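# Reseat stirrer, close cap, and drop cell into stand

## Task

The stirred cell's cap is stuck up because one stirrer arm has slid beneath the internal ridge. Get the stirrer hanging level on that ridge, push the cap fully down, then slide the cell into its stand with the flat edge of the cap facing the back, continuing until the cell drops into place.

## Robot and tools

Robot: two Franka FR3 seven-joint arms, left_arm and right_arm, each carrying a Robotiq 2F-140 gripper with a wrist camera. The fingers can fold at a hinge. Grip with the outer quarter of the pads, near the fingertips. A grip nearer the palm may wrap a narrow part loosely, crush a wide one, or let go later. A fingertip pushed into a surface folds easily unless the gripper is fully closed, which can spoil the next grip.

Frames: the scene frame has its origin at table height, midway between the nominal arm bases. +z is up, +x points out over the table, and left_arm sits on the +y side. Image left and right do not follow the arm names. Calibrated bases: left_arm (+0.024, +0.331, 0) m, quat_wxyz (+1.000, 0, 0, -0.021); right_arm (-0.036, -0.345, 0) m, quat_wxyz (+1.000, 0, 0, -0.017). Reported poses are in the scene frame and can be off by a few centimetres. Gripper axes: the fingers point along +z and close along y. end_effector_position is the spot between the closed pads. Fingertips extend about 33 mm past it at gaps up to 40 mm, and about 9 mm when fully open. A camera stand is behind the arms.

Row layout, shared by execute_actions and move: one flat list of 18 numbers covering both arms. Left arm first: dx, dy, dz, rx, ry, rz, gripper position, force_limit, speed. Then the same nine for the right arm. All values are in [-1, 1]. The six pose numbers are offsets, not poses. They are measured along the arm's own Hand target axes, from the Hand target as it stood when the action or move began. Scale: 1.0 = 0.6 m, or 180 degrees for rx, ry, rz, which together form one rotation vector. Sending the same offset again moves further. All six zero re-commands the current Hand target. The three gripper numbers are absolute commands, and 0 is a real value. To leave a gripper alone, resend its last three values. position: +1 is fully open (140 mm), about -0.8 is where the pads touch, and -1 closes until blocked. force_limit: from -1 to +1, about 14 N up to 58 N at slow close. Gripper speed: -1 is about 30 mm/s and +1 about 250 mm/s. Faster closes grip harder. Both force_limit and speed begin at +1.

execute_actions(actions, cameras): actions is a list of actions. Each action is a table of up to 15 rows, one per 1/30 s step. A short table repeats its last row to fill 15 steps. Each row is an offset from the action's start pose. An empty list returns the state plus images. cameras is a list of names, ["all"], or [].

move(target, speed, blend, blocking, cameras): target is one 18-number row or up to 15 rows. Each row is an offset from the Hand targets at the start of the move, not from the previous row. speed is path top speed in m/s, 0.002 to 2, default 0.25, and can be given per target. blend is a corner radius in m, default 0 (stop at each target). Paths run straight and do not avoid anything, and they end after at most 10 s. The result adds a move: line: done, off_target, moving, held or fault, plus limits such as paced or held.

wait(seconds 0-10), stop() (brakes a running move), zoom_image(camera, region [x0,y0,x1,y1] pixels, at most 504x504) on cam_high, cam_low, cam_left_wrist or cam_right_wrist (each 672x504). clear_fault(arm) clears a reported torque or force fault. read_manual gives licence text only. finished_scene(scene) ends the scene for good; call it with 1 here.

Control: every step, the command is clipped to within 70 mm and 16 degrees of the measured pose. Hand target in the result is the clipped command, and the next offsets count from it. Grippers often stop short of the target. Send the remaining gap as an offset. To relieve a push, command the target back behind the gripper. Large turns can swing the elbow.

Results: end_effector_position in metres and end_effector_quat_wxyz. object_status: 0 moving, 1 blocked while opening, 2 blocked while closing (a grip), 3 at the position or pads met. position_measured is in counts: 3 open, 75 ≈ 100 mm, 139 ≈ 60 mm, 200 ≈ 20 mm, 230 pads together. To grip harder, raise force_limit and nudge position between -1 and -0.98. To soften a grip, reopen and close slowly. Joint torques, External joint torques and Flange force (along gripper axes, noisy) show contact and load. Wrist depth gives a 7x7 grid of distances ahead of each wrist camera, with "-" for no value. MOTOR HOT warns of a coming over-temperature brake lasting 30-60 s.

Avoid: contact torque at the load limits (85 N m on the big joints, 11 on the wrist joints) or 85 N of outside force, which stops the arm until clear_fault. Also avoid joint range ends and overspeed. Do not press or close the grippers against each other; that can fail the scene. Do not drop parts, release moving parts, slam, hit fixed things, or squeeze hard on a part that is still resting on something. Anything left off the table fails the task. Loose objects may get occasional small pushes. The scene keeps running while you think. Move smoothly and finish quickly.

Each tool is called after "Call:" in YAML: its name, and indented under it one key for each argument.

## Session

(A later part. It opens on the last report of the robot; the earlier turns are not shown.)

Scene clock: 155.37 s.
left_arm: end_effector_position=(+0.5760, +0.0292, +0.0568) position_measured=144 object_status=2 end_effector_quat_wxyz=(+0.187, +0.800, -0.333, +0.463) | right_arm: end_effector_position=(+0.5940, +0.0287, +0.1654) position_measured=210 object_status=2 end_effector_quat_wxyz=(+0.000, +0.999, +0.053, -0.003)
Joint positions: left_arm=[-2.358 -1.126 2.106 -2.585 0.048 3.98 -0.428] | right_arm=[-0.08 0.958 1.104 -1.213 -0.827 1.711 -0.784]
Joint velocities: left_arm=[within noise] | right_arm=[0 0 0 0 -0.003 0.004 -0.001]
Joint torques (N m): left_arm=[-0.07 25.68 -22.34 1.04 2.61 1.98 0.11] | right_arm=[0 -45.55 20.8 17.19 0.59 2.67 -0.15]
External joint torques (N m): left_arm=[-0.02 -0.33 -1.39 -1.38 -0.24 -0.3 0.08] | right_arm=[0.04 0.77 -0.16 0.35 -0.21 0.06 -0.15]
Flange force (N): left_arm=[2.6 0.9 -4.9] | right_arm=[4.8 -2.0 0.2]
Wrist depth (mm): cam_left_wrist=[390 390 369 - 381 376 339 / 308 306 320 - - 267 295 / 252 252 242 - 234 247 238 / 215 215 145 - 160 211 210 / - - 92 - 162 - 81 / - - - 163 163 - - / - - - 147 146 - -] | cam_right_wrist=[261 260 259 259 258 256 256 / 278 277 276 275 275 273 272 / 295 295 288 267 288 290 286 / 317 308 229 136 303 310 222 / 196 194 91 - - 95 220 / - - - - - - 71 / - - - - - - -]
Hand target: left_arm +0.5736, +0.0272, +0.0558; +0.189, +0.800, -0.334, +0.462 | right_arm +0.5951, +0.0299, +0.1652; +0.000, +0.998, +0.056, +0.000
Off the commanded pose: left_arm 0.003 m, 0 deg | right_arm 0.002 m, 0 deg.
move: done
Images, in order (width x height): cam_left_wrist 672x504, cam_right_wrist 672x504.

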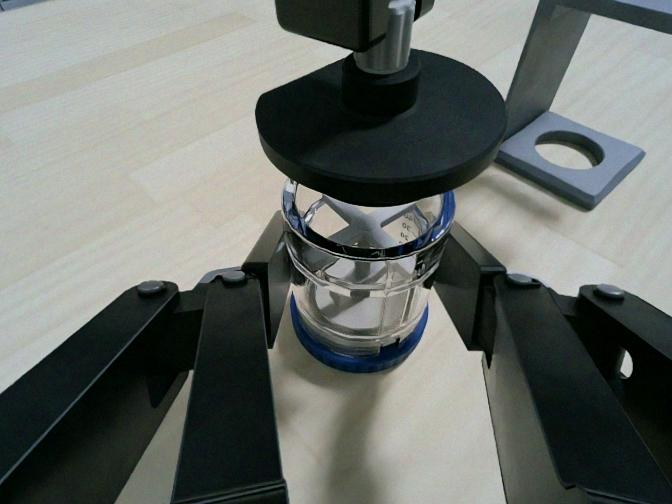

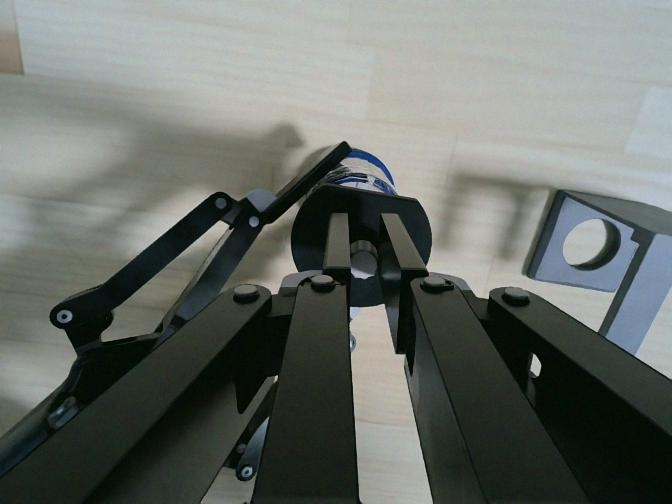

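Call:
move:
  target: [0,0,0,0,0,0,-1,-1,-1,-0.0015,-0.0033,0.025,0,0,0,-1,-1,-1]
  speed: 0.04
  cameras: ["cam_right_wrist","cam_left_wrist"]

Call:
zoom_image:
  camera: "cam_right_wrist"
  region: [270, 120, 450, 280]

Call:
zoom_image:
  camera: "cam_left_wrist"
  region: [220, 20, 540, 380]

Scene clock: 156.93 s.
left_arm: end_effector_position=(+0.5759, +0.0291, +0.0568) position_measured=144 object_status=2 end_effector_quat_wxyz=(+0.187, +0.800, -0.333, +0.463) | right_arm: end_effector_position=(+0.5930, +0.0317, +0.1513) position_measured=210 object_status=2 end_effector_quat_wxyz=(+0.000, +0.998, +0.058, -0.002)
Joint positions: left_arm=[-2.358 -1.126 2.106 -2.585 0.048 3.98 -0.428] | right_arm=[-0.08 0.968 1.094 -1.235 -0.835 1.739 -0.784]
Joint velocities: left_arm=[within noise] | right_arm=[-0.001 0 0 0.001 0 0.004 0]
Joint torques (N m): left_arm=[-0.06 25.73 -22.27 1.18 2.62 2.06 0.08] | right_arm=[-0.55 -45.53 20.75 16.67 0.81 2.66 0.3]
External joint torques (N m): left_arm=[-0.12 -0.28 -1.41 -1.29 -0.21 -0.23 0.05] | right_arm=[-0.63 0.92 -0.57 -0.12 0.01 0.03 0.31]
Flange force (N): left_arm=[2.7 1.1 -4.4] | right_arm=[-0.6 0.7 1.7]
Wrist depth (mm): cam_left_wrist=[390 389 351 - 381 378 350 / 306 306 304 - 326 315 297 / 254 252 251 - - 237 236 / 215 214 132 173 141 210 209 / - - 92 162 165 - - / - - - 163 163 - - / - - - 147 146 - -] | cam_right_wrist=[249 248 247 246 246 244 243 / 264 264 262 261 260 259 258 / 281 279 275 272 275 276 274 / 302 292 203 136 287 292 289 / 180 181 91 - - 95 204 / - - - - - - 71 / - - - - - - -]
Hand target: left_arm +0.5736, +0.0272, +0.0558; +0.189, +0.800, -0.334, +0.462 | right_arm +0.5939, +0.0318, +0.1502; +0.000, +0.998, +0.056, +0.000
Off the commanded pose: left_arm 0.003 m, 0 deg | right_arm 0.001 m, 0 deg.
move: done
Images, in order (width x height): cam_left_wrist 672x504, cam_right_wrist 672x504.

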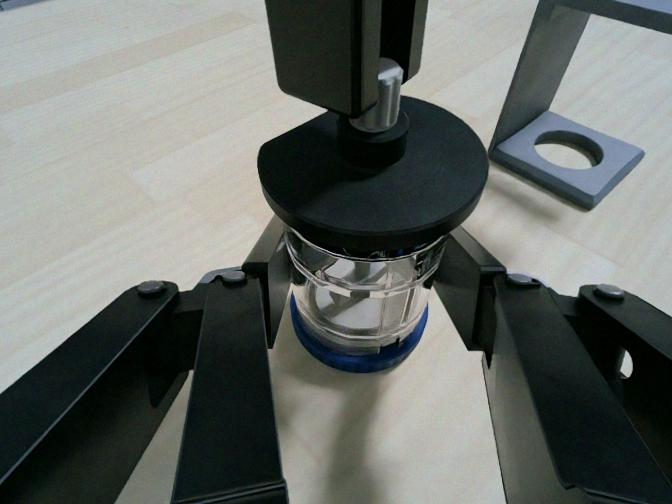

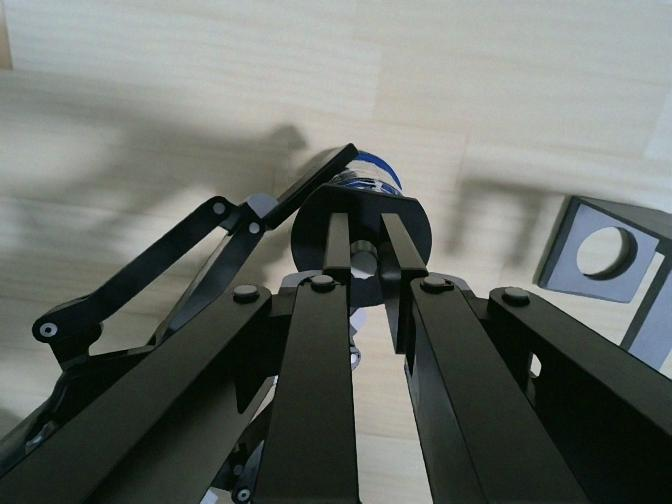

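Scaled by 2.800 from the camera's 672x504 image, which has a finer 960x720 frame.

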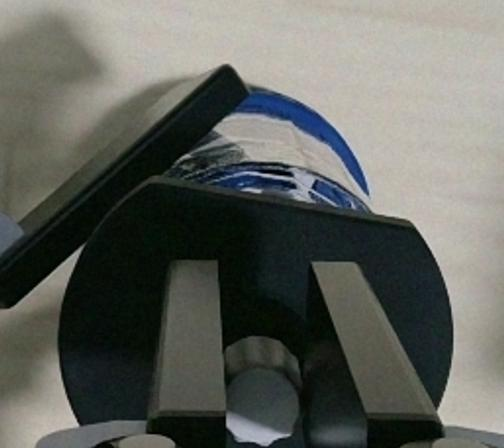

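Scaled by 1.400 from the camera's 672x504 image, which has a finer 960x720 frame.

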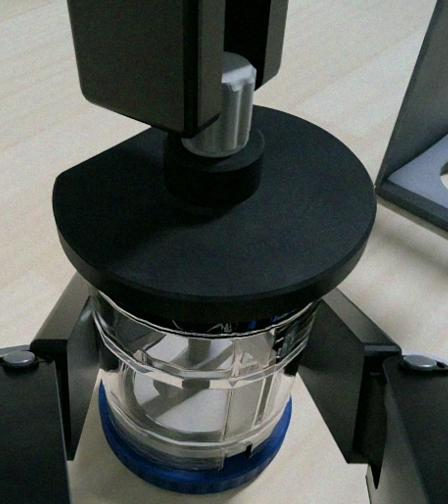

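Call:
zoom_image:
  camera: "cam_right_wrist"
  region: [310, 140, 420, 220]

Call:
zoom_image:
  camera: "cam_left_wrist"
  region: [270, 170, 470, 300]

Scaled by 4.582 from the camera's 672x504 image, which has a finer 960x720 frame.

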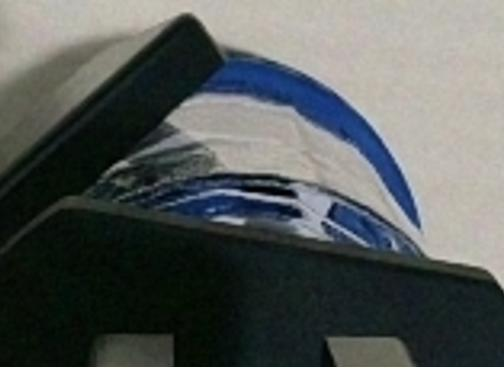

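Scaled by 2.520 from the camera's 672x504 image, which has a finer 960x720 frame.

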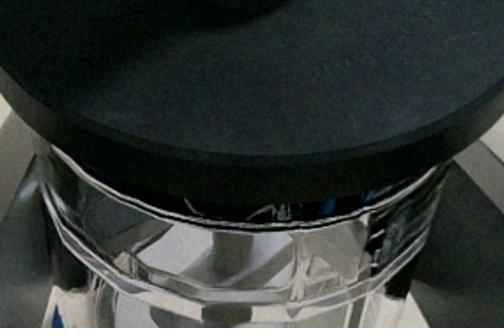

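Call:
move:
  target: [0,0,0,0,0,0,-1,-1,-1,0.0042,0.0043,0.002,0,0,0,-1,-1,-1]
  speed: 0.03
  cameras: ["cam_right_wrist","cam_left_wrist"]

Call:
zoom_image:
  camera: "cam_right_wrist"
  region: [270, 120, 450, 280]

Call:
zoom_image:
  camera: "cam_left_wrist"
  region: [220, 80, 540, 320]

Scene clock: 159.47 s.
left_arm: end_effector_position=(+0.5758, +0.0290, +0.0568) position_measured=144 object_status=2 end_effector_quat_wxyz=(+0.187, +0.800, -0.333, +0.463) | right_arm: end_effector_position=(+0.5945, +0.0306, +0.1497) position_measured=210 object_status=2 end_effector_quat_wxyz=(+0.000, +0.998, +0.057, -0.002)
Joint positions: left_arm=[-2.358 -1.126 2.106 -2.585 0.048 3.98 -0.428] | right_arm=[-0.08 0.97 1.09 -1.233 -0.835 1.742 -0.784]
Joint torques (N m): left_arm=[0.01 25.83 -22.25 1.21 2.58 2.18 0.08] | right_arm=[-0.57 -45.16 20.04 18 0.63 2.56 0.07]
External joint torques (N m): left_arm=[0.05 -0.19 -1.31 -1.21 -0.25 -0.1 0.05] | right_arm=[-0.4 1.56 -1.24 1.03 -0.15 -0.09 0.07]
Flange force (N): left_arm=[2.6 1.1 -4.7] | right_arm=[10.7 -4.3 0.7]
Wrist depth (mm): cam_left_wrist=[390 387 351 - 381 245 357 / 308 306 306 - 300 323 296 / 253 252 251 - - 239 236 / 215 214 132 - 141 210 210 / - - 92 - 166 - 81 / - - - 163 163 - - / - - - 147 146 - -] | cam_right_wrist=[247 247 245 244 244 242 242 / 263 261 260 260 259 258 256 / 279 279 275 221 272 275 272 / 301 292 203 135 286 290 289 / 180 181 91 98 - 95 203 / - - - - - - 71 / - - - - - - -]
Hand target: left_arm +0.5736, +0.0272, +0.0558; +0.189, +0.800, -0.334, +0.462 | right_arm +0.5967, +0.0295, +0.1490; +0.000, +0.998, +0.056, +0.000
Off the commanded pose: left_arm 0.003 m, 0 deg | right_arm 0.003 m, 0 deg.
move: done
Images, in order (width x height): cam_left_wrist 672x504, cam_right_wrist 672x504.

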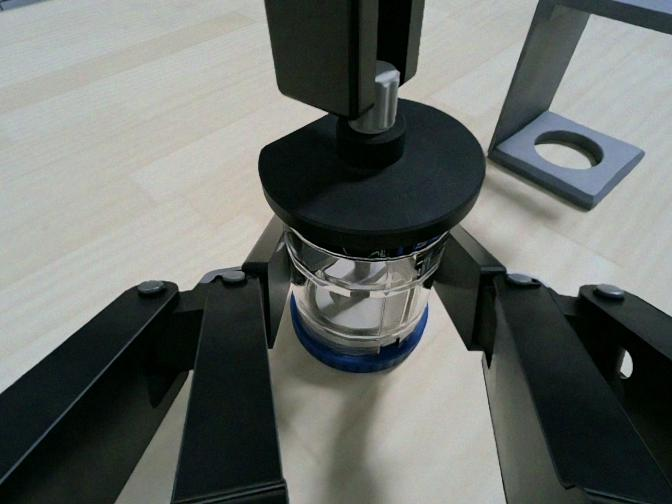

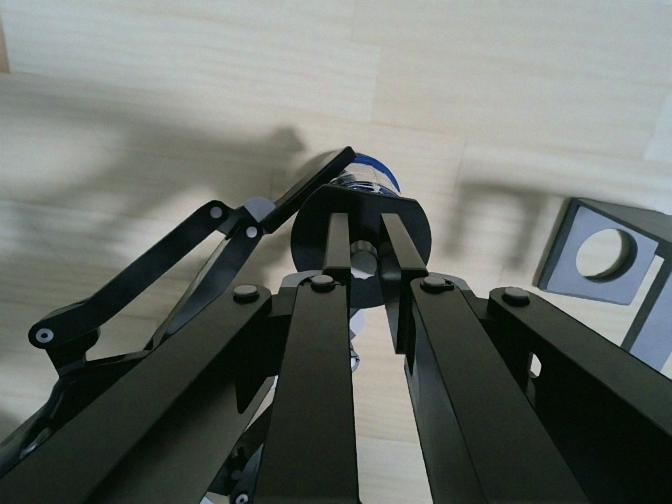

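Scaled by 2.800 from the camera's 672x504 image, which has a finer 960x720 frame.

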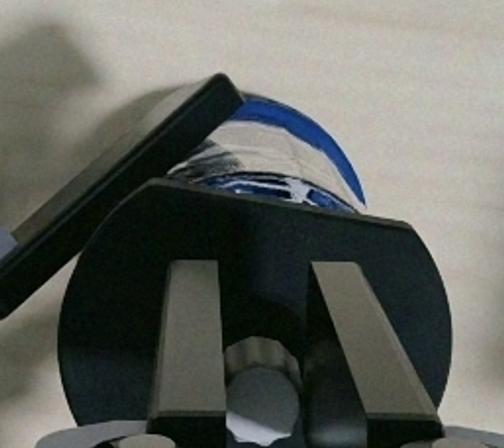

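Scaled by 1.575 from the camera's 672x504 image, which has a finer 960x720 frame.

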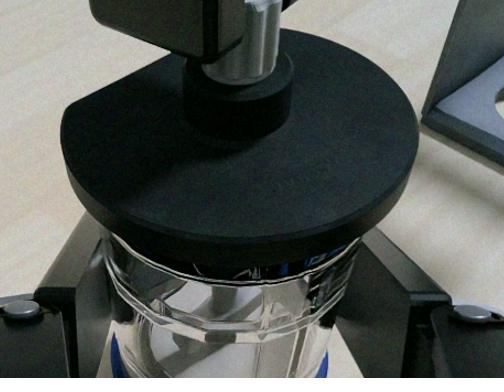

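Call:
move:
  target: [0,0,0,0,0,0,-1,-1,-1,0.0015,0.0012,0.001,0,0,0,-1,-1,-1]
  speed: 0.03
  cameras: ["cam_right_wrist","cam_left_wrist"]

Call:
zoom_image:
  camera: "cam_right_wrist"
  region: [270, 120, 450, 280]

Call:
zoom_image:
  camera: "cam_left_wrist"
  region: [220, 80, 540, 320]

Scene clock: 160.33 s.
left_arm: end_effector_position=(+0.5758, +0.0290, +0.0568) position_measured=144 object_status=2 end_effector_quat_wxyz=(+0.187, +0.800, -0.333, +0.463) | right_arm: end_effector_position=(+0.5950, +0.0306, +0.1492) position_measured=210 object_status=2 end_effector_quat_wxyz=(+0.000, +0.998, +0.056, -0.002)
Joint positions: left_arm=[-2.358 -1.126 2.106 -2.585 0.048 3.98 -0.428] | right_arm=[-0.079 0.972 1.09 -1.23 -0.835 1.742 -0.784]
Joint torques (N m): left_arm=[0.02 25.83 -22.25 1.19 2.56 2.18 0.09] | right_arm=[-1.01 -45.21 19.83 18.08 0.52 2.5 -0.01]
External joint torques (N m): left_arm=[-0.01 -0.2 -1.32 -1.26 -0.27 -0.1 0.07] | right_arm=[-0.93 1.6 -1.48 1.16 -0.27 -0.15 -0.01]
Flange force (N): left_arm=[2.6 1.3 -4.7] | right_arm=[10.6 -3.4 0.7]
Wrist depth (mm): cam_left_wrist=[390 386 350 - 380 392 358 / 309 307 293 - 302 284 297 / 253 252 252 - - 244 237 / 214 214 132 - 141 211 209 / - - 92 - 167 - 81 / - - - 163 163 - - / - - - 147 146 - -] | cam_right_wrist=[247 246 245 244 243 242 242 / 262 261 261 260 257 257 256 / 279 278 274 221 272 275 272 / 299 294 205 183 286 292 289 / 181 180 91 - - 95 199 / - - - - - - 71 / - - - - - - -]
Hand target: left_arm +0.5736, +0.0272, +0.0558; +0.189, +0.800, -0.334, +0.462 | right_arm +0.5977, +0.0289, +0.1484; +0.000, +0.998, +0.056, +0.000
Off the commanded pose: left_arm 0.003 m, 0 deg | right_arm 0.003 m, 0 deg.
move: done
Images, in order (width x height): cam_left_wrist 672x504, cam_right_wrist 672x504.

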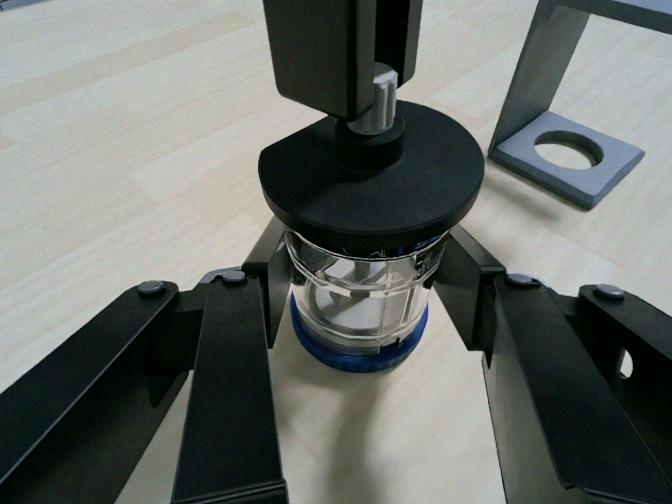

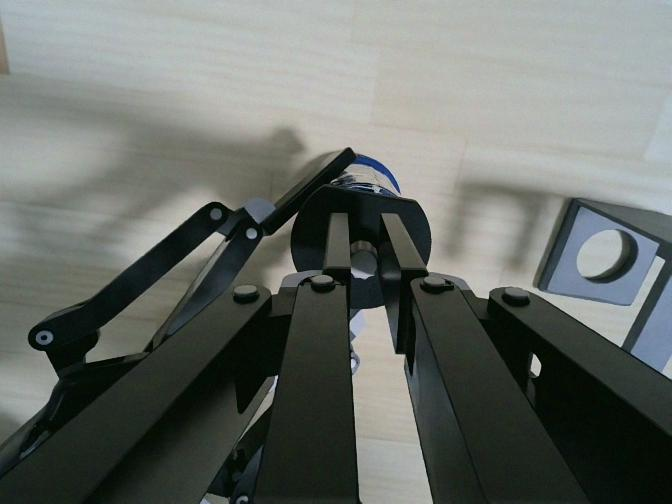

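Scaled by 2.800 from the camera's 672x504 image, which has a finer 960x720 frame.

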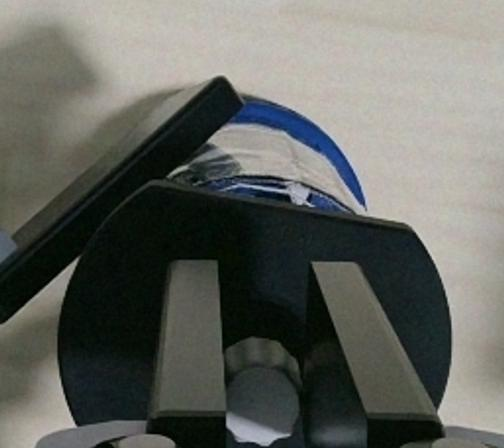

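Scaled by 1.575 from the camera's 672x504 image, which has a finer 960x720 frame.

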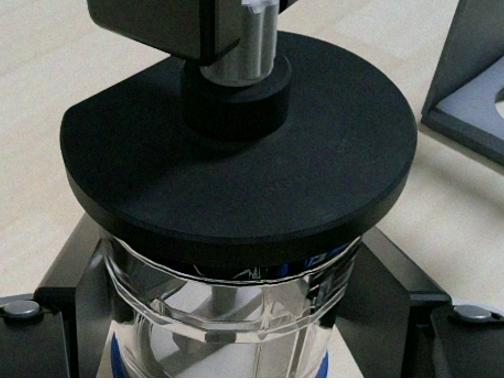

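Call:
move:
  target: [0,0,0,0,0,0,-1,-1,-1,-0.0025,-0.0017,0.007,0,0,0,-1,-1,-1]
  speed: 0.03
  cameras: ["cam_right_wrist","cam_left_wrist"]

Call:
zoom_image:
  camera: "cam_left_wrist"
  region: [220, 80, 540, 320]

Scene clock: 161.33 s.
left_arm: end_effector_position=(+0.5758, +0.0290, +0.0568) position_measured=144 object_status=2 end_effector_quat_wxyz=(+0.187, +0.800, -0.333, +0.463) | right_arm: end_effector_position=(+0.5954, +0.0315, +0.1475) position_measured=210 object_status=2 end_effector_quat_wxyz=(-0.002, +0.998, +0.057, -0.001)
Joint positions: left_arm=[-2.358 -1.126 2.106 -2.585 0.048 3.98 -0.428] | right_arm=[-0.08 0.972 1.088 -1.235 -0.835 1.75 -0.784]
Joint velocities: left_arm=[within noise] | right_arm=[-0.001 0 -0.001 -0.002 0 0.004 -0.001]
Joint torques (N m): left_arm=[-0.77 25.64 -22.83 1.21 3.18 1.92 0.12] | right_arm=[-0.95 -43.62 18.98 15.29 0.52 2.6 0.14]
External joint torques (N m): left_arm=[-0.82 -0.35 -1.96 -1.22 0.36 -0.37 0.1] | right_arm=[-0.86 3.08 -2.34 -1.6 -0.27 -0.05 0.14]
Flange force (N): left_arm=[2.7 1.6 -2.9] | right_arm=[-2.5 2.2 6.6]
Wrist depth (mm): cam_left_wrist=[390 388 98 - 382 376 353 / 308 305 293 - 301 290 296 / 254 252 242 - - 239 241 / 215 214 132 - 141 210 210 / - - 92 - 171 - 81 / - - - 164 163 - - / - - - 146 146 - -] | cam_right_wrist=[246 245 244 242 242 241 239 / 261 260 259 258 256 256 254 / 278 277 273 217 268 271 270 / 297 289 202 183 284 291 288 / 182 179 91 98 - 95 200 / - - - - - - 71 / - - - - - - -]
Hand target: left_arm +0.5736, +0.0272, +0.0558; +0.189, +0.800, -0.334, +0.462 | right_arm +0.5961, +0.0297, +0.1442; +0.000, +0.998, +0.056, +0.000
Off the commanded pose: left_arm 0.003 m, 0 deg | right_arm 0.004 m, 0 deg.
move: off_target (right_arm)
Images, in order (width x height): cam_left_wrist 672x504, cam_right_wrist 672x504.

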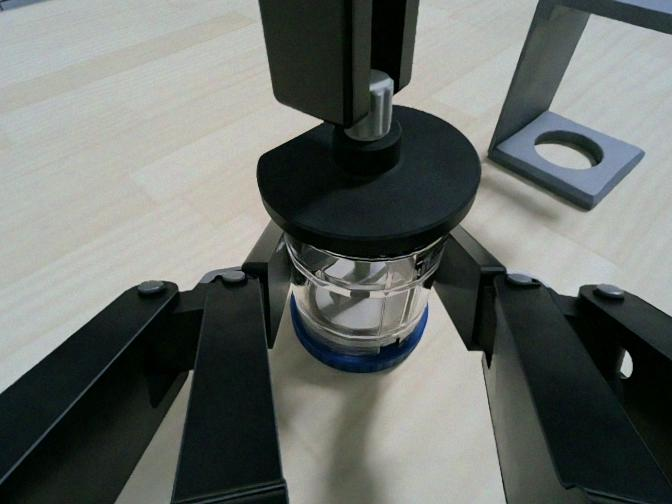

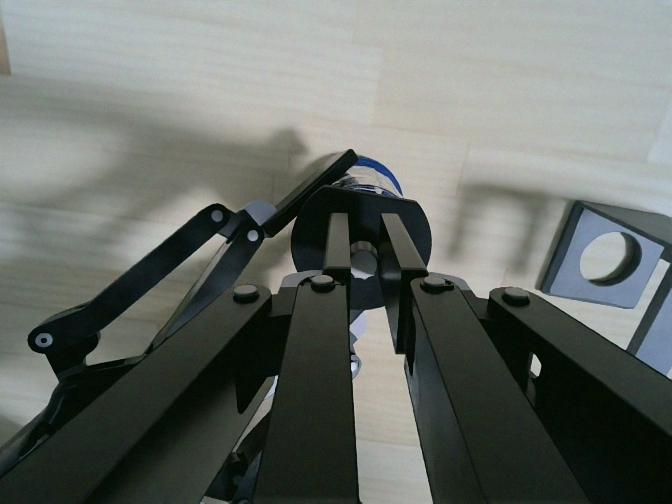

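Scaled by 1.575 from the camera's 672x504 image, which has a finer 960x720 frame.

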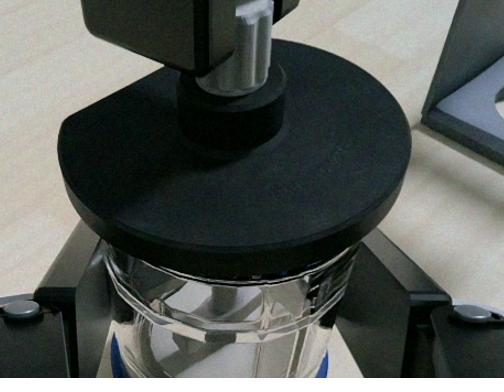

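Call:
move:
  target:
    - [0,0,0,0,0,0,-1,-1,-1,0,0,0,0,0,0,-0.98,0,-1]
    - [0,0,0,0,0,0,-1,-1,-1,-0.001,-0.001,0.009,0,0,0,-0.98,0,-1]
  speed: 0.03
  cameras: ["cam_right_wrist","cam_left_wrist"]

Call:
zoom_image:
  camera: "cam_left_wrist"
  region: [220, 80, 540, 320]

Scene clock: 163.07 s.
left_arm: end_effector_position=(+0.5758, +0.0290, +0.0568) position_measured=144 object_status=2 end_effector_quat_wxyz=(+0.187, +0.800, -0.333, +0.463) | right_arm: end_effector_position=(+0.5956, +0.0315, +0.1445) position_measured=212 object_status=2 end_effector_quat_wxyz=(-0.002, +0.998, +0.058, +0.001)
Joint positions: left_arm=[-2.358 -1.126 2.106 -2.585 0.048 3.98 -0.428] | right_arm=[-0.082 0.971 1.084 -1.245 -0.836 1.761 -0.784]
Joint velocities: left_arm=[within noise] | right_arm=[0 0.002 -0.002 -0.002 0 0.004 0]
Joint torques (N m): left_arm=[-0.14 25.78 -22.3 1.21 2.73 2.02 0.1] | right_arm=[-0.76 -42.83 19.02 15.43 0.56 2.69 0.25]
External joint torques (N m): left_arm=[-0.08 -0.14 -1.41 -1.15 -0.1 -0.25 0.08] | right_arm=[-0.56 3.81 -2.31 -1.58 -0.22 0.04 0.25]
Flange force (N): left_arm=[2.7 0.7 -4.4] | right_arm=[-0.1 0.5 7.2]
Wrist depth (mm): cam_left_wrist=[387 390 98 - 378 358 336 / 306 307 293 - 302 305 299 / 252 251 251 - 121 241 236 / 214 215 132 - 125 211 210 / - - 92 - 176 - 81 / - - - 163 163 - - / - - - 146 146 - -] | cam_right_wrist=[243 243 241 240 239 239 238 / 258 257 255 255 253 253 252 / 274 274 270 218 266 269 267 / 294 288 198 173 279 285 284 / 180 179 91 - - 95 203 / - - - - - - 71 / - - - - - - -]
Hand target: left_arm +0.5736, +0.0272, +0.0558; +0.189, +0.800, -0.334, +0.462 | right_arm +0.5954, +0.0302, +0.1388; +0.000, +0.998, +0.056, +0.000
Off the commanded pose: left_arm 0.003 m, 0 deg | right_arm 0.006 m, 0 deg.
move: off_target (right_arm)
Images, in order (width x height): cam_left_wrist 672x504, cam_right_wrist 672x504.

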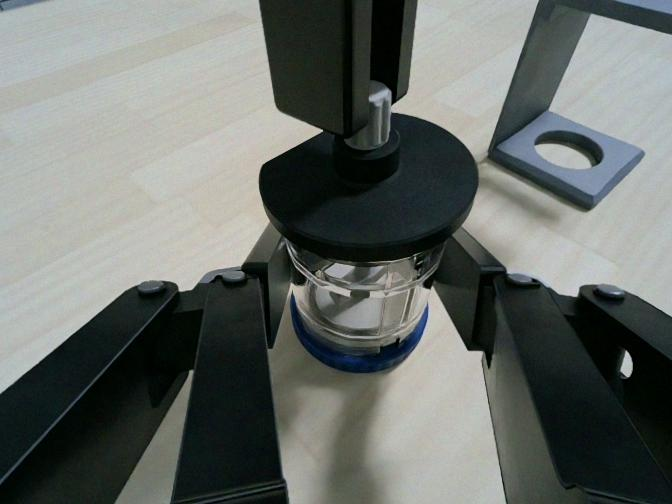

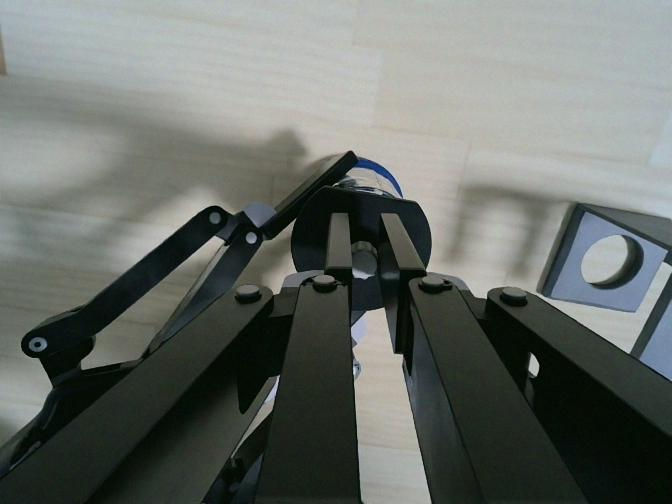

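Scaled by 1.575 from the camera's 672x504 image, which has a finer 960x720 frame.

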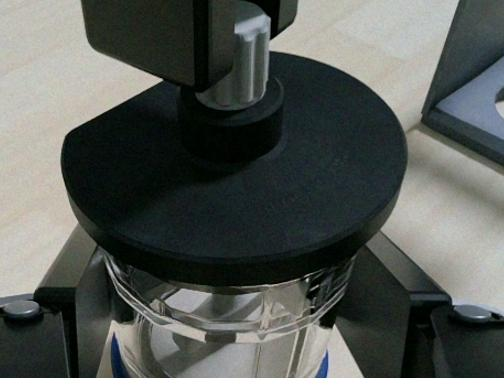

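Call:
move:
  target: [0,0,0,0,0,0,-1,-1,-1,-0.0005,-0.0015,0.011,0,0,0,-0.98,0,-1]
  speed: 0.03
  cameras: ["cam_right_wrist","cam_left_wrist"]

Call:
zoom_image:
  camera: "cam_left_wrist"
  region: [220, 80, 540, 320]

Scene clock: 164.07 s.
left_arm: end_effector_position=(+0.5759, +0.0293, +0.0567) position_measured=144 object_status=2 end_effector_quat_wxyz=(+0.188, +0.801, -0.331, +0.463) | right_arm: end_effector_position=(+0.5946, +0.0320, +0.1415) position_measured=212 object_status=2 end_effector_quat_wxyz=(-0.001, +0.998, +0.059, +0.001)
Joint positions: left_arm=[-2.358 -1.126 2.106 -2.585 0.048 3.98 -0.434] | right_arm=[-0.082 0.971 1.08 -1.252 -0.836 1.767 -0.781]
Joint velocities: left_arm=[-0.001 -0.001 0 -0.002 0 0.001 -0.007] | right_arm=[within noise]
Joint torques (N m): left_arm=[-1.45 25.66 -22.47 0.28 3.32 1.81 0.42] | right_arm=[-0.23 -39.54 16.61 14.46 0.07 3.56 0.34]
External joint torques (N m): left_arm=[-1.47 -0.27 -1.68 -2.11 0.51 -0.46 0.39] | right_arm=[-0.03 6.93 -4.64 -2.53 -0.69 0.93 0.34]
Flange force (N): left_arm=[1.7 3.3 -3.7] | right_arm=[4.5 -2.4 14.4]
Wrist depth (mm): cam_left_wrist=[386 387 347 - 379 360 354 / 304 306 291 - 301 270 296 / 252 251 259 - - 237 237 / 214 214 132 - 142 211 211 / - - 92 - 176 - - / - - - 163 162 - - / - - - 146 146 - -] | cam_right_wrist=[240 240 239 237 236 236 235 / 255 254 253 253 250 250 249 / 273 271 266 214 265 265 264 / 291 282 195 137 277 282 281 / 180 176 90 98 - 95 285 / - - - - - - 71 / - - - - - - -]
Hand target: left_arm +0.5736, +0.0272, +0.0558; +0.189, +0.800, -0.334, +0.462 | right_arm +0.5950, +0.0311, +0.1322; +0.000, +0.998, +0.056, +0.000
Off the commanded pose: left_arm 0.003 m, 0 deg | right_arm 0.009 m, 0 deg.
move: off_target (right_arm)
Images, in order (width x height): cam_left_wrist 672x504, cam_right_wrist 672x504.

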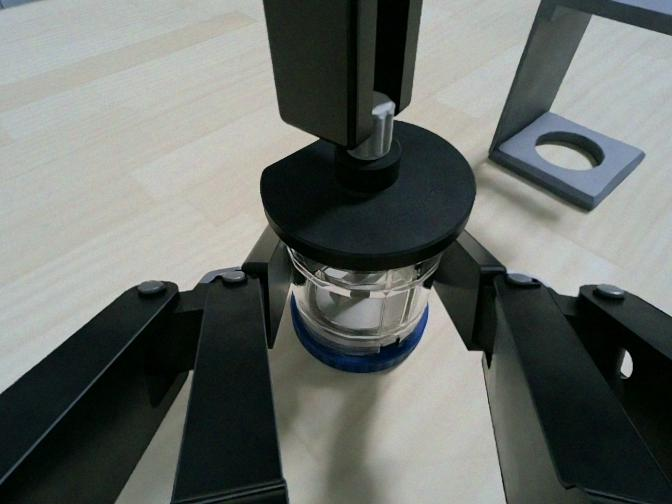

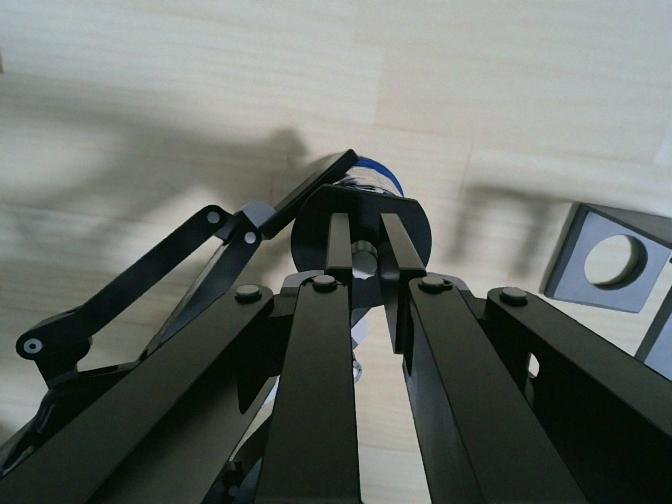

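Scaled by 1.575 from the camera's 672x504 image, which has a finer 960x720 frame.

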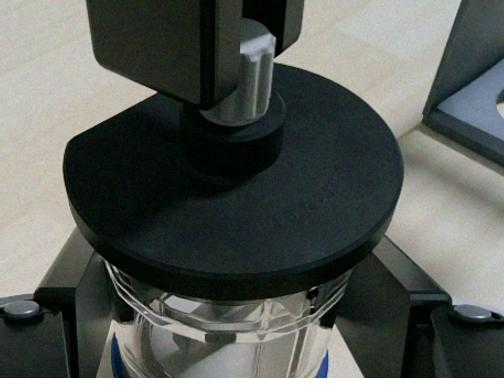

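Call:
move:
  target: [0,0,0,0,0,0,-1,-1,-1,-0.0007,-0.0012,0.011,0,0,0,-0.98,0,-1]
  speed: 0.03
  cameras: ["cam_left_wrist"]

Call:
zoom_image:
  camera: "cam_left_wrist"
  region: [220, 80, 540, 320]

Scene clock: 165.03 s.
left_arm: end_effector_position=(+0.5770, +0.0310, +0.0564) position_measured=144 object_status=2 end_effector_quat_wxyz=(+0.188, +0.802, -0.328, +0.463) | right_arm: end_effector_position=(+0.5951, +0.0339, +0.1409) position_measured=212 object_status=2 end_effector_quat_wxyz=(-0.002, +0.998, +0.059, +0.004)
Joint positions: left_arm=[-2.358 -1.124 2.108 -2.584 0.048 3.982 -0.441] | right_arm=[-0.082 0.969 1.079 -1.257 -0.838 1.777 -0.778]
Joint velocities: left_arm=[0 0.001 0 0.002 0 0.001 -0.006] | right_arm=[-0.001 -0.001 0 0 -0.001 0.003 0.002]
Joint torques (N m): left_arm=[-1.8 25.79 -21.95 -0.09 3.47 1.63 0.29] | right_arm=[-0.18 -35.84 14.62 12.48 -0.33 3.8 0.36]
External joint torques (N m): left_arm=[-1.7 -0.19 -1.07 -2.45 0.64 -0.65 0.26] | right_arm=[0.02 10.64 -6.7 -4.58 -1.09 1.14 0.36]
Flange force (N): left_arm=[0.6 3.4 -3.8] | right_arm=[2.9 -1.9 22.2]
Wrist depth (mm): cam_left_wrist=[387 386 346 - 381 384 355 / 303 305 290 - 300 289 298 / 250 249 259 117 122 248 247 / 212 211 132 106 125 212 209 / - - 92 163 163 - 81 / - - - 162 163 - - / - - - 146 146 - -] | cam_right_wrist=[241 240 238 238 235 236 234 / 255 255 253 252 250 249 248 / 272 270 266 259 262 265 263 / 289 286 198 153 276 283 270 / 180 176 91 98 - 95 288 / - - - - - - 71 / - - - - - - -]
Hand target: left_arm +0.5736, +0.0272, +0.0558; +0.189, +0.800, -0.334, +0.462 | right_arm +0.5945, +0.0318, +0.1256; +0.000, +0.998, +0.056, +0.000
Off the commanded pose: left_arm 0.005 m, 1 deg | right_arm 0.015 m, 1 deg.
move: off_target (left_arm, right_arm)
Images, in order (width x height): cam_left_wrist 672x504.

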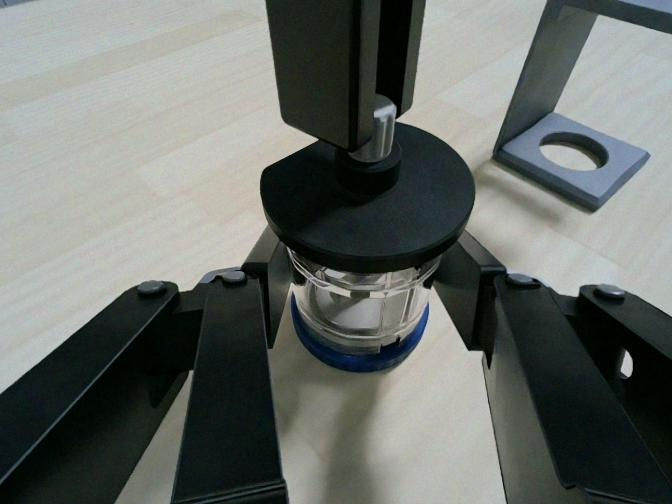

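Scaled by 1.575 from the camera's 672x504 image, which has a finer 960x720 frame.

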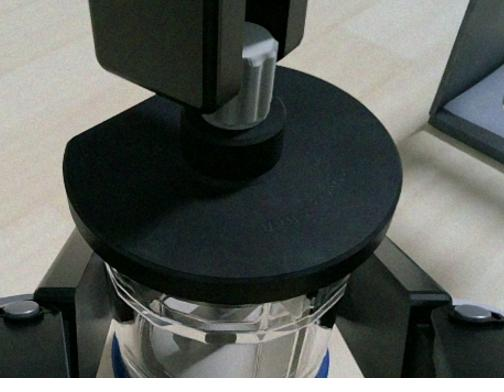

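Call:
move:
  target: [0,0,0,0,0,0,-1,-1,-1,-0.0015,0.0015,0.0085,0,0,0,-0.98,0,-1]
  speed: 0.03
  cameras: ["cam_left_wrist"]

Call:
zoom_image:
  camera: "cam_left_wrist"
  region: [260, 180, 500, 320]

Scene clock: 165.97 s.
left_arm: end_effector_position=(+0.5776, +0.0318, +0.0564) position_measured=144 object_status=2 end_effector_quat_wxyz=(+0.187, +0.802, -0.327, +0.463) | right_arm: end_effector_position=(+0.5955, +0.0347, +0.1409) position_measured=212 object_status=2 end_effector_quat_wxyz=(-0.004, +0.998, +0.059, +0.008)
Joint positions: left_arm=[-2.358 -1.122 2.109 -2.584 0.048 3.983 -0.443] | right_arm=[-0.087 0.964 1.078 -1.27 -0.838 1.79 -0.775]
Joint velocities: left_arm=[within noise] | right_arm=[0 -0.002 0 -0.002 0.001 0.005 0.002]
Joint torques (N m): left_arm=[-1.9 26.42 -21.73 -0.36 3.71 1.44 0.59] | right_arm=[-0.39 -32.69 12.14 11.17 -0.33 3.91 0.39]
External joint torques (N m): left_arm=[-1.83 0.4 -0.93 -2.78 0.9 -0.84 0.56] | right_arm=[-0.41 13.62 -9.33 -5.91 -1.1 1.22 0.39]
Flange force (N): left_arm=[1.0 2.9 -5.3] | right_arm=[3.8 -1.7 28.5]
Wrist depth (mm): cam_left_wrist=[383 383 346 - 383 342 356 / 303 303 292 - 301 310 298 / 250 250 258 115 - 240 238 / 212 213 132 - 141 210 210 / - - 92 - 173 - - / - - - 163 163 - - / - - - 146 146 - -] | cam_right_wrist=[241 240 239 238 236 235 234 / 255 255 253 252 250 249 248 / 273 270 267 215 263 265 263 / 291 285 195 172 275 281 280 / 180 177 91 98 - 85 287 / - - - - - - 71 / - - - - - - -]
Hand target: left_arm +0.5736, +0.0272, +0.0558; +0.189, +0.800, -0.334, +0.462 | right_arm +0.5937, +0.0308, +0.1205; +0.000, +0.998, +0.056, +0.000
Off the commanded pose: left_arm 0.006 m, 1 deg | right_arm 0.021 m, 1 deg.
move: off_target (left_arm, right_arm)
Images, in order (width x height): cam_left_wrist 672x504.

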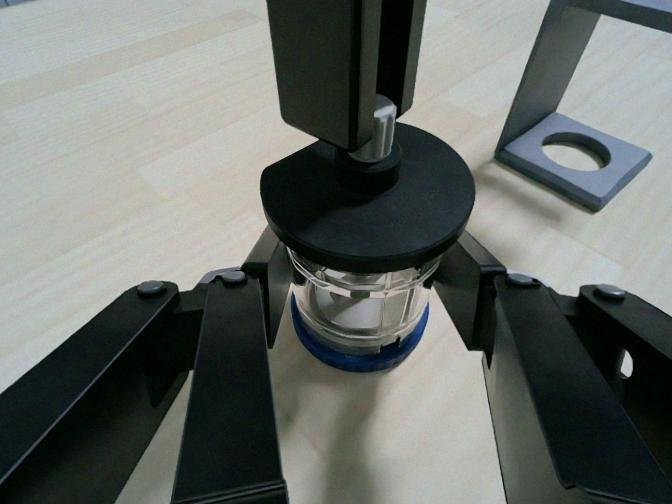

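Scaled by 2.100 from the camera's 672x504 image, which has a finer 960x720 frame.

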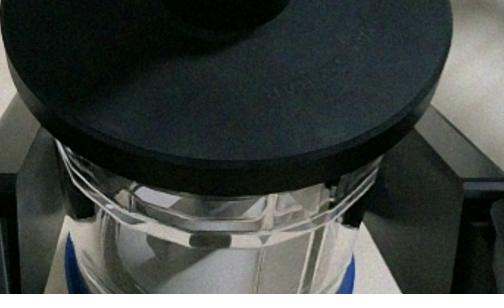

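Call:
move:
  target:
    - [0,0,0,0,0,0,-1,-1,-1,0.003,-0.005,-0.034,0,0,0,-0.98,0,-1]
    - [0,0,0,0,0,0,-1,-1,-1,0.003,-0.005,-0.034,0,0,0,-0.4,0,-1]
  speed: 0.05

Call:
move:
  target: [0,0,0,0,0,0,-1,-1,-1,0,0,-0.1,0,0,0,-0.4,0,-1]
  speed: 0.08
  cameras: ["cam_right_wrist","cam_left_wrist"]

Call:
zoom_image:
  camera: "cam_left_wrist"
  region: [220, 80, 540, 380]

Call:
zoom_image:
  camera: "cam_right_wrist"
  region: [240, 80, 560, 320]

Scene clock: 168.10 s.
left_arm: end_effector_position=(+0.5760, +0.0296, +0.0565) position_measured=144 object_status=2 end_effector_quat_wxyz=(+0.188, +0.801, -0.329, +0.463) | right_arm: end_effector_position=(+0.5955, +0.0335, +0.1413) position_measured=179 object_status=0 end_effector_quat_wxyz=(+0.001, +0.999, +0.055, +0.001)
Joint positions: left_arm=[-2.361 -1.122 2.11 -2.585 0.051 3.983 -0.444] | right_arm=[-0.069 0.974 1.072 -1.237 -0.835 1.761 -0.775]
Joint torques (N m): left_arm=[-0.38 26.58 -21.93 1.15 3.33 1.92 0.33] | right_arm=[-0.36 -45.31 20.94 17.63 0.95 2.39 -0.05]
External joint torques (N m): left_arm=[-0.27 0.59 -1.09 -1.23 0.5 -0.36 0.3] | right_arm=[-0.66 1.63 -0.4 0.78 0.16 -0.26 -0.04]
Flange force (N): left_arm=[2.3 -0.1 -5.1] | right_arm=[7.7 -2.5 0.3]
Wrist depth (mm): cam_left_wrist=[382 386 - 111 360 403 355 / 304 305 - - 303 313 298 / 251 250 249 - - 239 244 / 213 213 132 - 126 211 210 / - - 92 - 174 - 81 / - - - 163 163 - - / - - - 146 146 - -] | cam_right_wrist=[240 239 238 237 236 236 235 / 254 254 252 251 250 250 249 / 271 270 265 243 267 266 265 / 290 285 194 186 170 284 285 / 302 84 90 216 118 95 92 / - - - 326 - - 74 / - - - 360 - - -]
Hand target: left_arm +0.5736, +0.0272, +0.0558; +0.189, +0.800, -0.334, +0.462 | right_arm +0.5952, +0.0340, +0.1409; +0.000, +0.998, +0.056, +0.000
Off the commanded pose: left_arm 0.003 m, 1 deg | right_arm 0.001 m, 0 deg.
move: done

Scene clock: 169.57 s.
left_arm: end_effector_position=(+0.5760, +0.0296, +0.0565) position_measured=144 object_status=2 end_effector_quat_wxyz=(+0.188, +0.801, -0.329, +0.463) | right_arm: end_effector_position=(+0.5967, +0.0333, +0.2007) position_measured=179 object_status=3 end_effector_quat_wxyz=(+0.000, +0.999, +0.053, +0.002)
Joint positions: left_arm=[-2.361 -1.122 2.11 -2.585 0.051 3.983 -0.444] | right_arm=[-0.041 0.935 1.106 -1.133 -0.809 1.648 -0.804]
Joint velocities: left_arm=[within noise] | right_arm=[0 0 0.001 0 0.001 -0.006 -0.005]
Joint torques (N m): left_arm=[-0.38 26.62 -21.95 1.18 3.33 1.92 0.33] | right_arm=[-0.11 -45.89 20 17.77 1.08 2.09 0.01]
External joint torques (N m): left_arm=[-0.46 0.56 -1.21 -1.27 0.52 -0.38 0.3] | right_arm=[-0.02 0.97 0.22 0.74 0.3 -0.54 0.01]
Flange force (N): left_arm=[2.5 0.3 -4.8] | right_arm=[8.1 -3.8 -2.3]
Wrist depth (mm): cam_left_wrist=[381 386 385 382 381 377 354 / 304 304 305 316 315 288 299 / 251 250 258 114 - 238 237 / 213 214 132 - 140 211 210 / - - 92 - 171 - 81 / - - - 163 163 - - / - - - 146 146 - -] | cam_right_wrist=[294 293 292 291 291 289 289 / 312 310 310 310 307 307 305 / 333 334 324 251 323 324 324 / 356 348 249 261 169 345 245 / 376 - 90 290 118 95 92 / - - - 405 - - 74 / - - - 442 - - -]
Hand target: left_arm +0.5736, +0.0272, +0.0558; +0.189, +0.800, -0.334, +0.462 | right_arm +0.5952, +0.0340, +0.2009; +0.000, +0.998, +0.056, +0.000
Off the commanded pose: left_arm 0.003 m, 1 deg | right_arm 0.002 m, 0 deg.
move: done
Images, in order (width x height): cam_left_wrist 672x504, cam_right_wrist 672x504.

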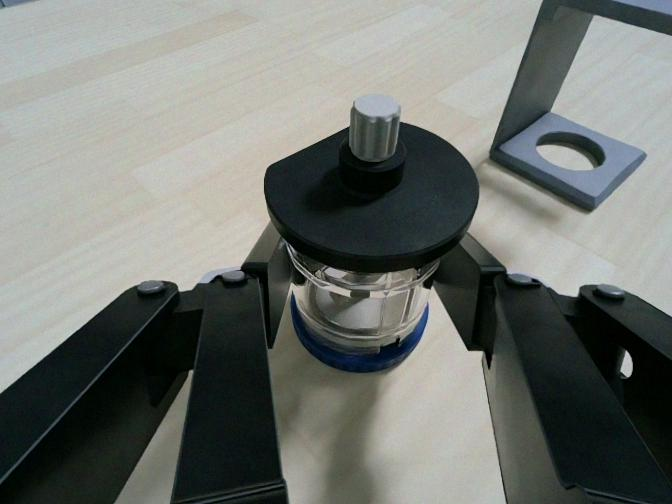

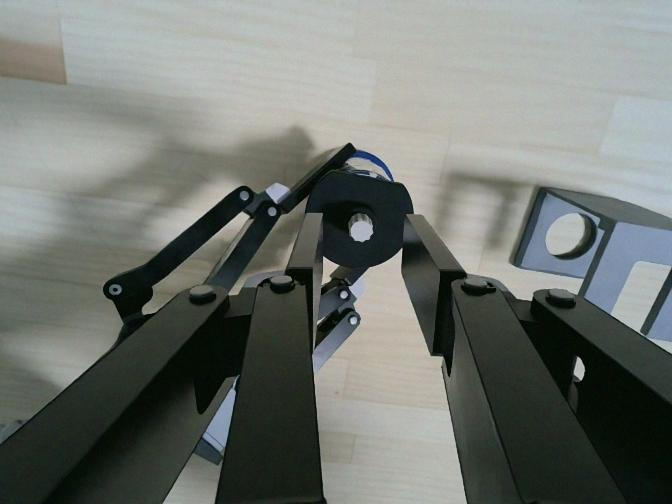

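Scaled by 1.575 from the camera's 672x504 image, which has a finer 960x720 frame.

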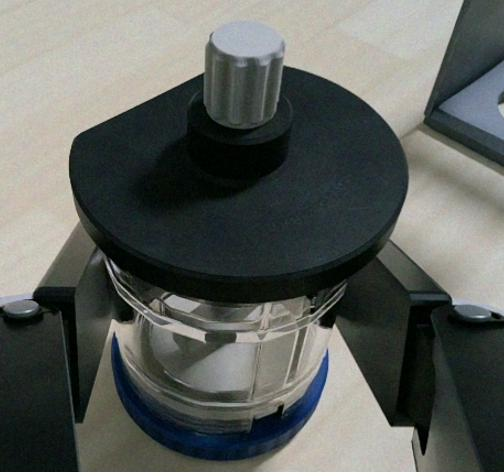

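Scaled by 1.575 from the camera's 672x504 image, which has a finer 960x720 frame.

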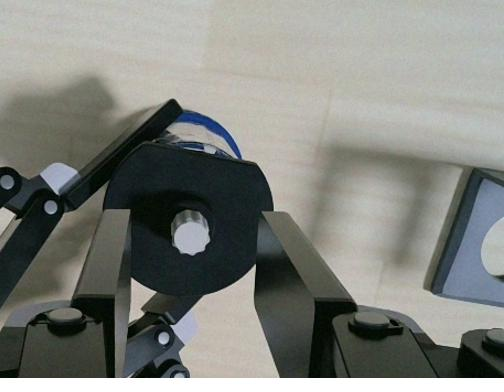

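Call:
move:
  target:
    - [0,0,0,0,0,0,0.5,-1,-1,0,0,0,0,0,0,-0.4,-1,-1]
    - [-0.067,0,-0.1155,0,0,0,0.5,-1,-1,0,0,0,0,0,0,-0.4,-1,-1]
    - [0.0794,-0.0827,-0.3417,-0.2109,0.226,0.0313,0.5,-1,-1,0,0,0,0,0,0,-0.4,-1,-1]
  speed: [0.03,0.1,0.25]
  blend: [0,0.02,0]
  cameras: ["all"]

Scene clock: 177.37 s.
left_arm: end_effector_position=(+0.5002, +0.1709, +0.1999) position_measured=66 object_status=3 end_effector_quat_wxyz=(+0.513, +0.476, -0.416, +0.581) | right_arm: end_effector_position=(+0.5965, +0.0333, +0.2009) position_measured=179 object_status=3 end_effector_quat_wxyz=(+0.000, +0.999, +0.054, +0.002)
Joint positions: left_arm=[-1.297 -1.784 1.959 -2.384 0.061 2.294 0.32] | right_arm=[-0.041 0.935 1.106 -1.133 -0.809 1.647 -0.806]
Joint velocities: left_arm=[0.002 0 -0.002 -0.001 0 -0.001 0.008] | right_arm=[within noise]
Joint torques (N m): left_arm=[-0.05 17.1 -27.65 -9.89 -1 -1.6 0.39] | right_arm=[-0.22 -45.83 19.96 17.75 0.97 2.12 -0.09]
External joint torques (N m): left_arm=[0.04 -0.43 -1.46 0.04 -0.54 -0.27 0.36] | right_arm=[-0.16 1.22 0.08 0.66 0.19 -0.53 -0.09]
Flange force (N): left_arm=[2.0 -2.3 -0.4] | right_arm=[8.2 -3.4 -1.8]
Wrist depth (mm): cam_left_wrist=[- - 251 - - 531 534 / - - 232 - - 2598 - / - - 263 - 2567 2297 - / - - 265 2537 2321 132 2273 / - 98 695 627 699 122 81 / - - 409 419 453 452 - / - - 322 329 329 330 -] | cam_right_wrist=[294 293 294 291 290 289 289 / 312 310 309 308 307 307 304 / 333 331 330 301 321 327 324 / 356 353 347 261 169 348 245 / 374 - 90 376 118 95 253 / - - - 406 - - 74 / - - - 439 - - -]
Hand target: left_arm +0.4999, +0.1702, +0.2004; +0.513, +0.473, -0.416, +0.583 | right_arm +0.5952, +0.0340, +0.2009; +0.000, +0.998, +0.056, +0.000
Off the commanded pose: left_arm 0.001 m, 0 deg | right_arm 0.001 m, 0 deg.
joint sent to its limit (left arm) — joint 2 (shoulder), lower limit. The joint targets still meet the commanded pose.
move: done

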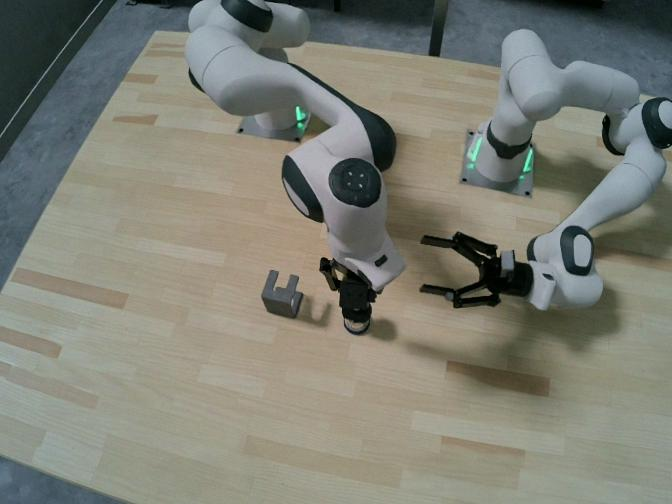

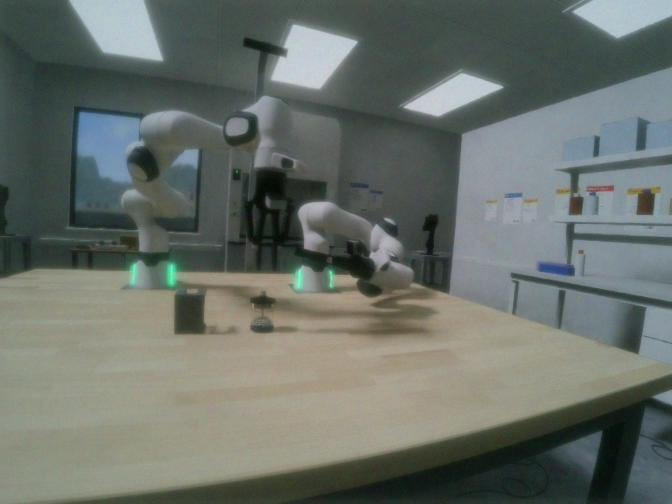

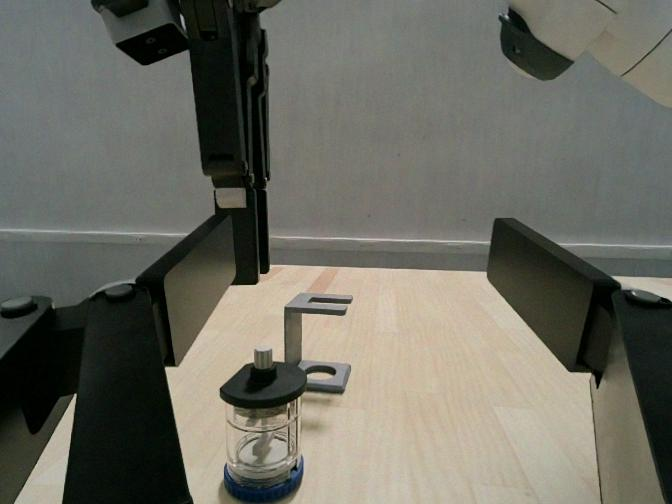

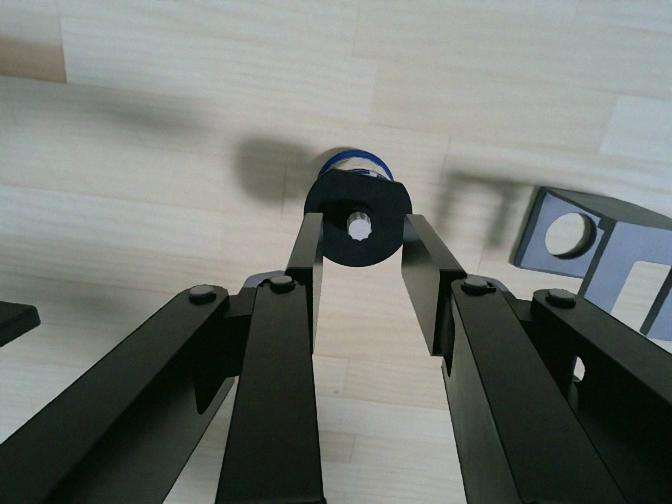

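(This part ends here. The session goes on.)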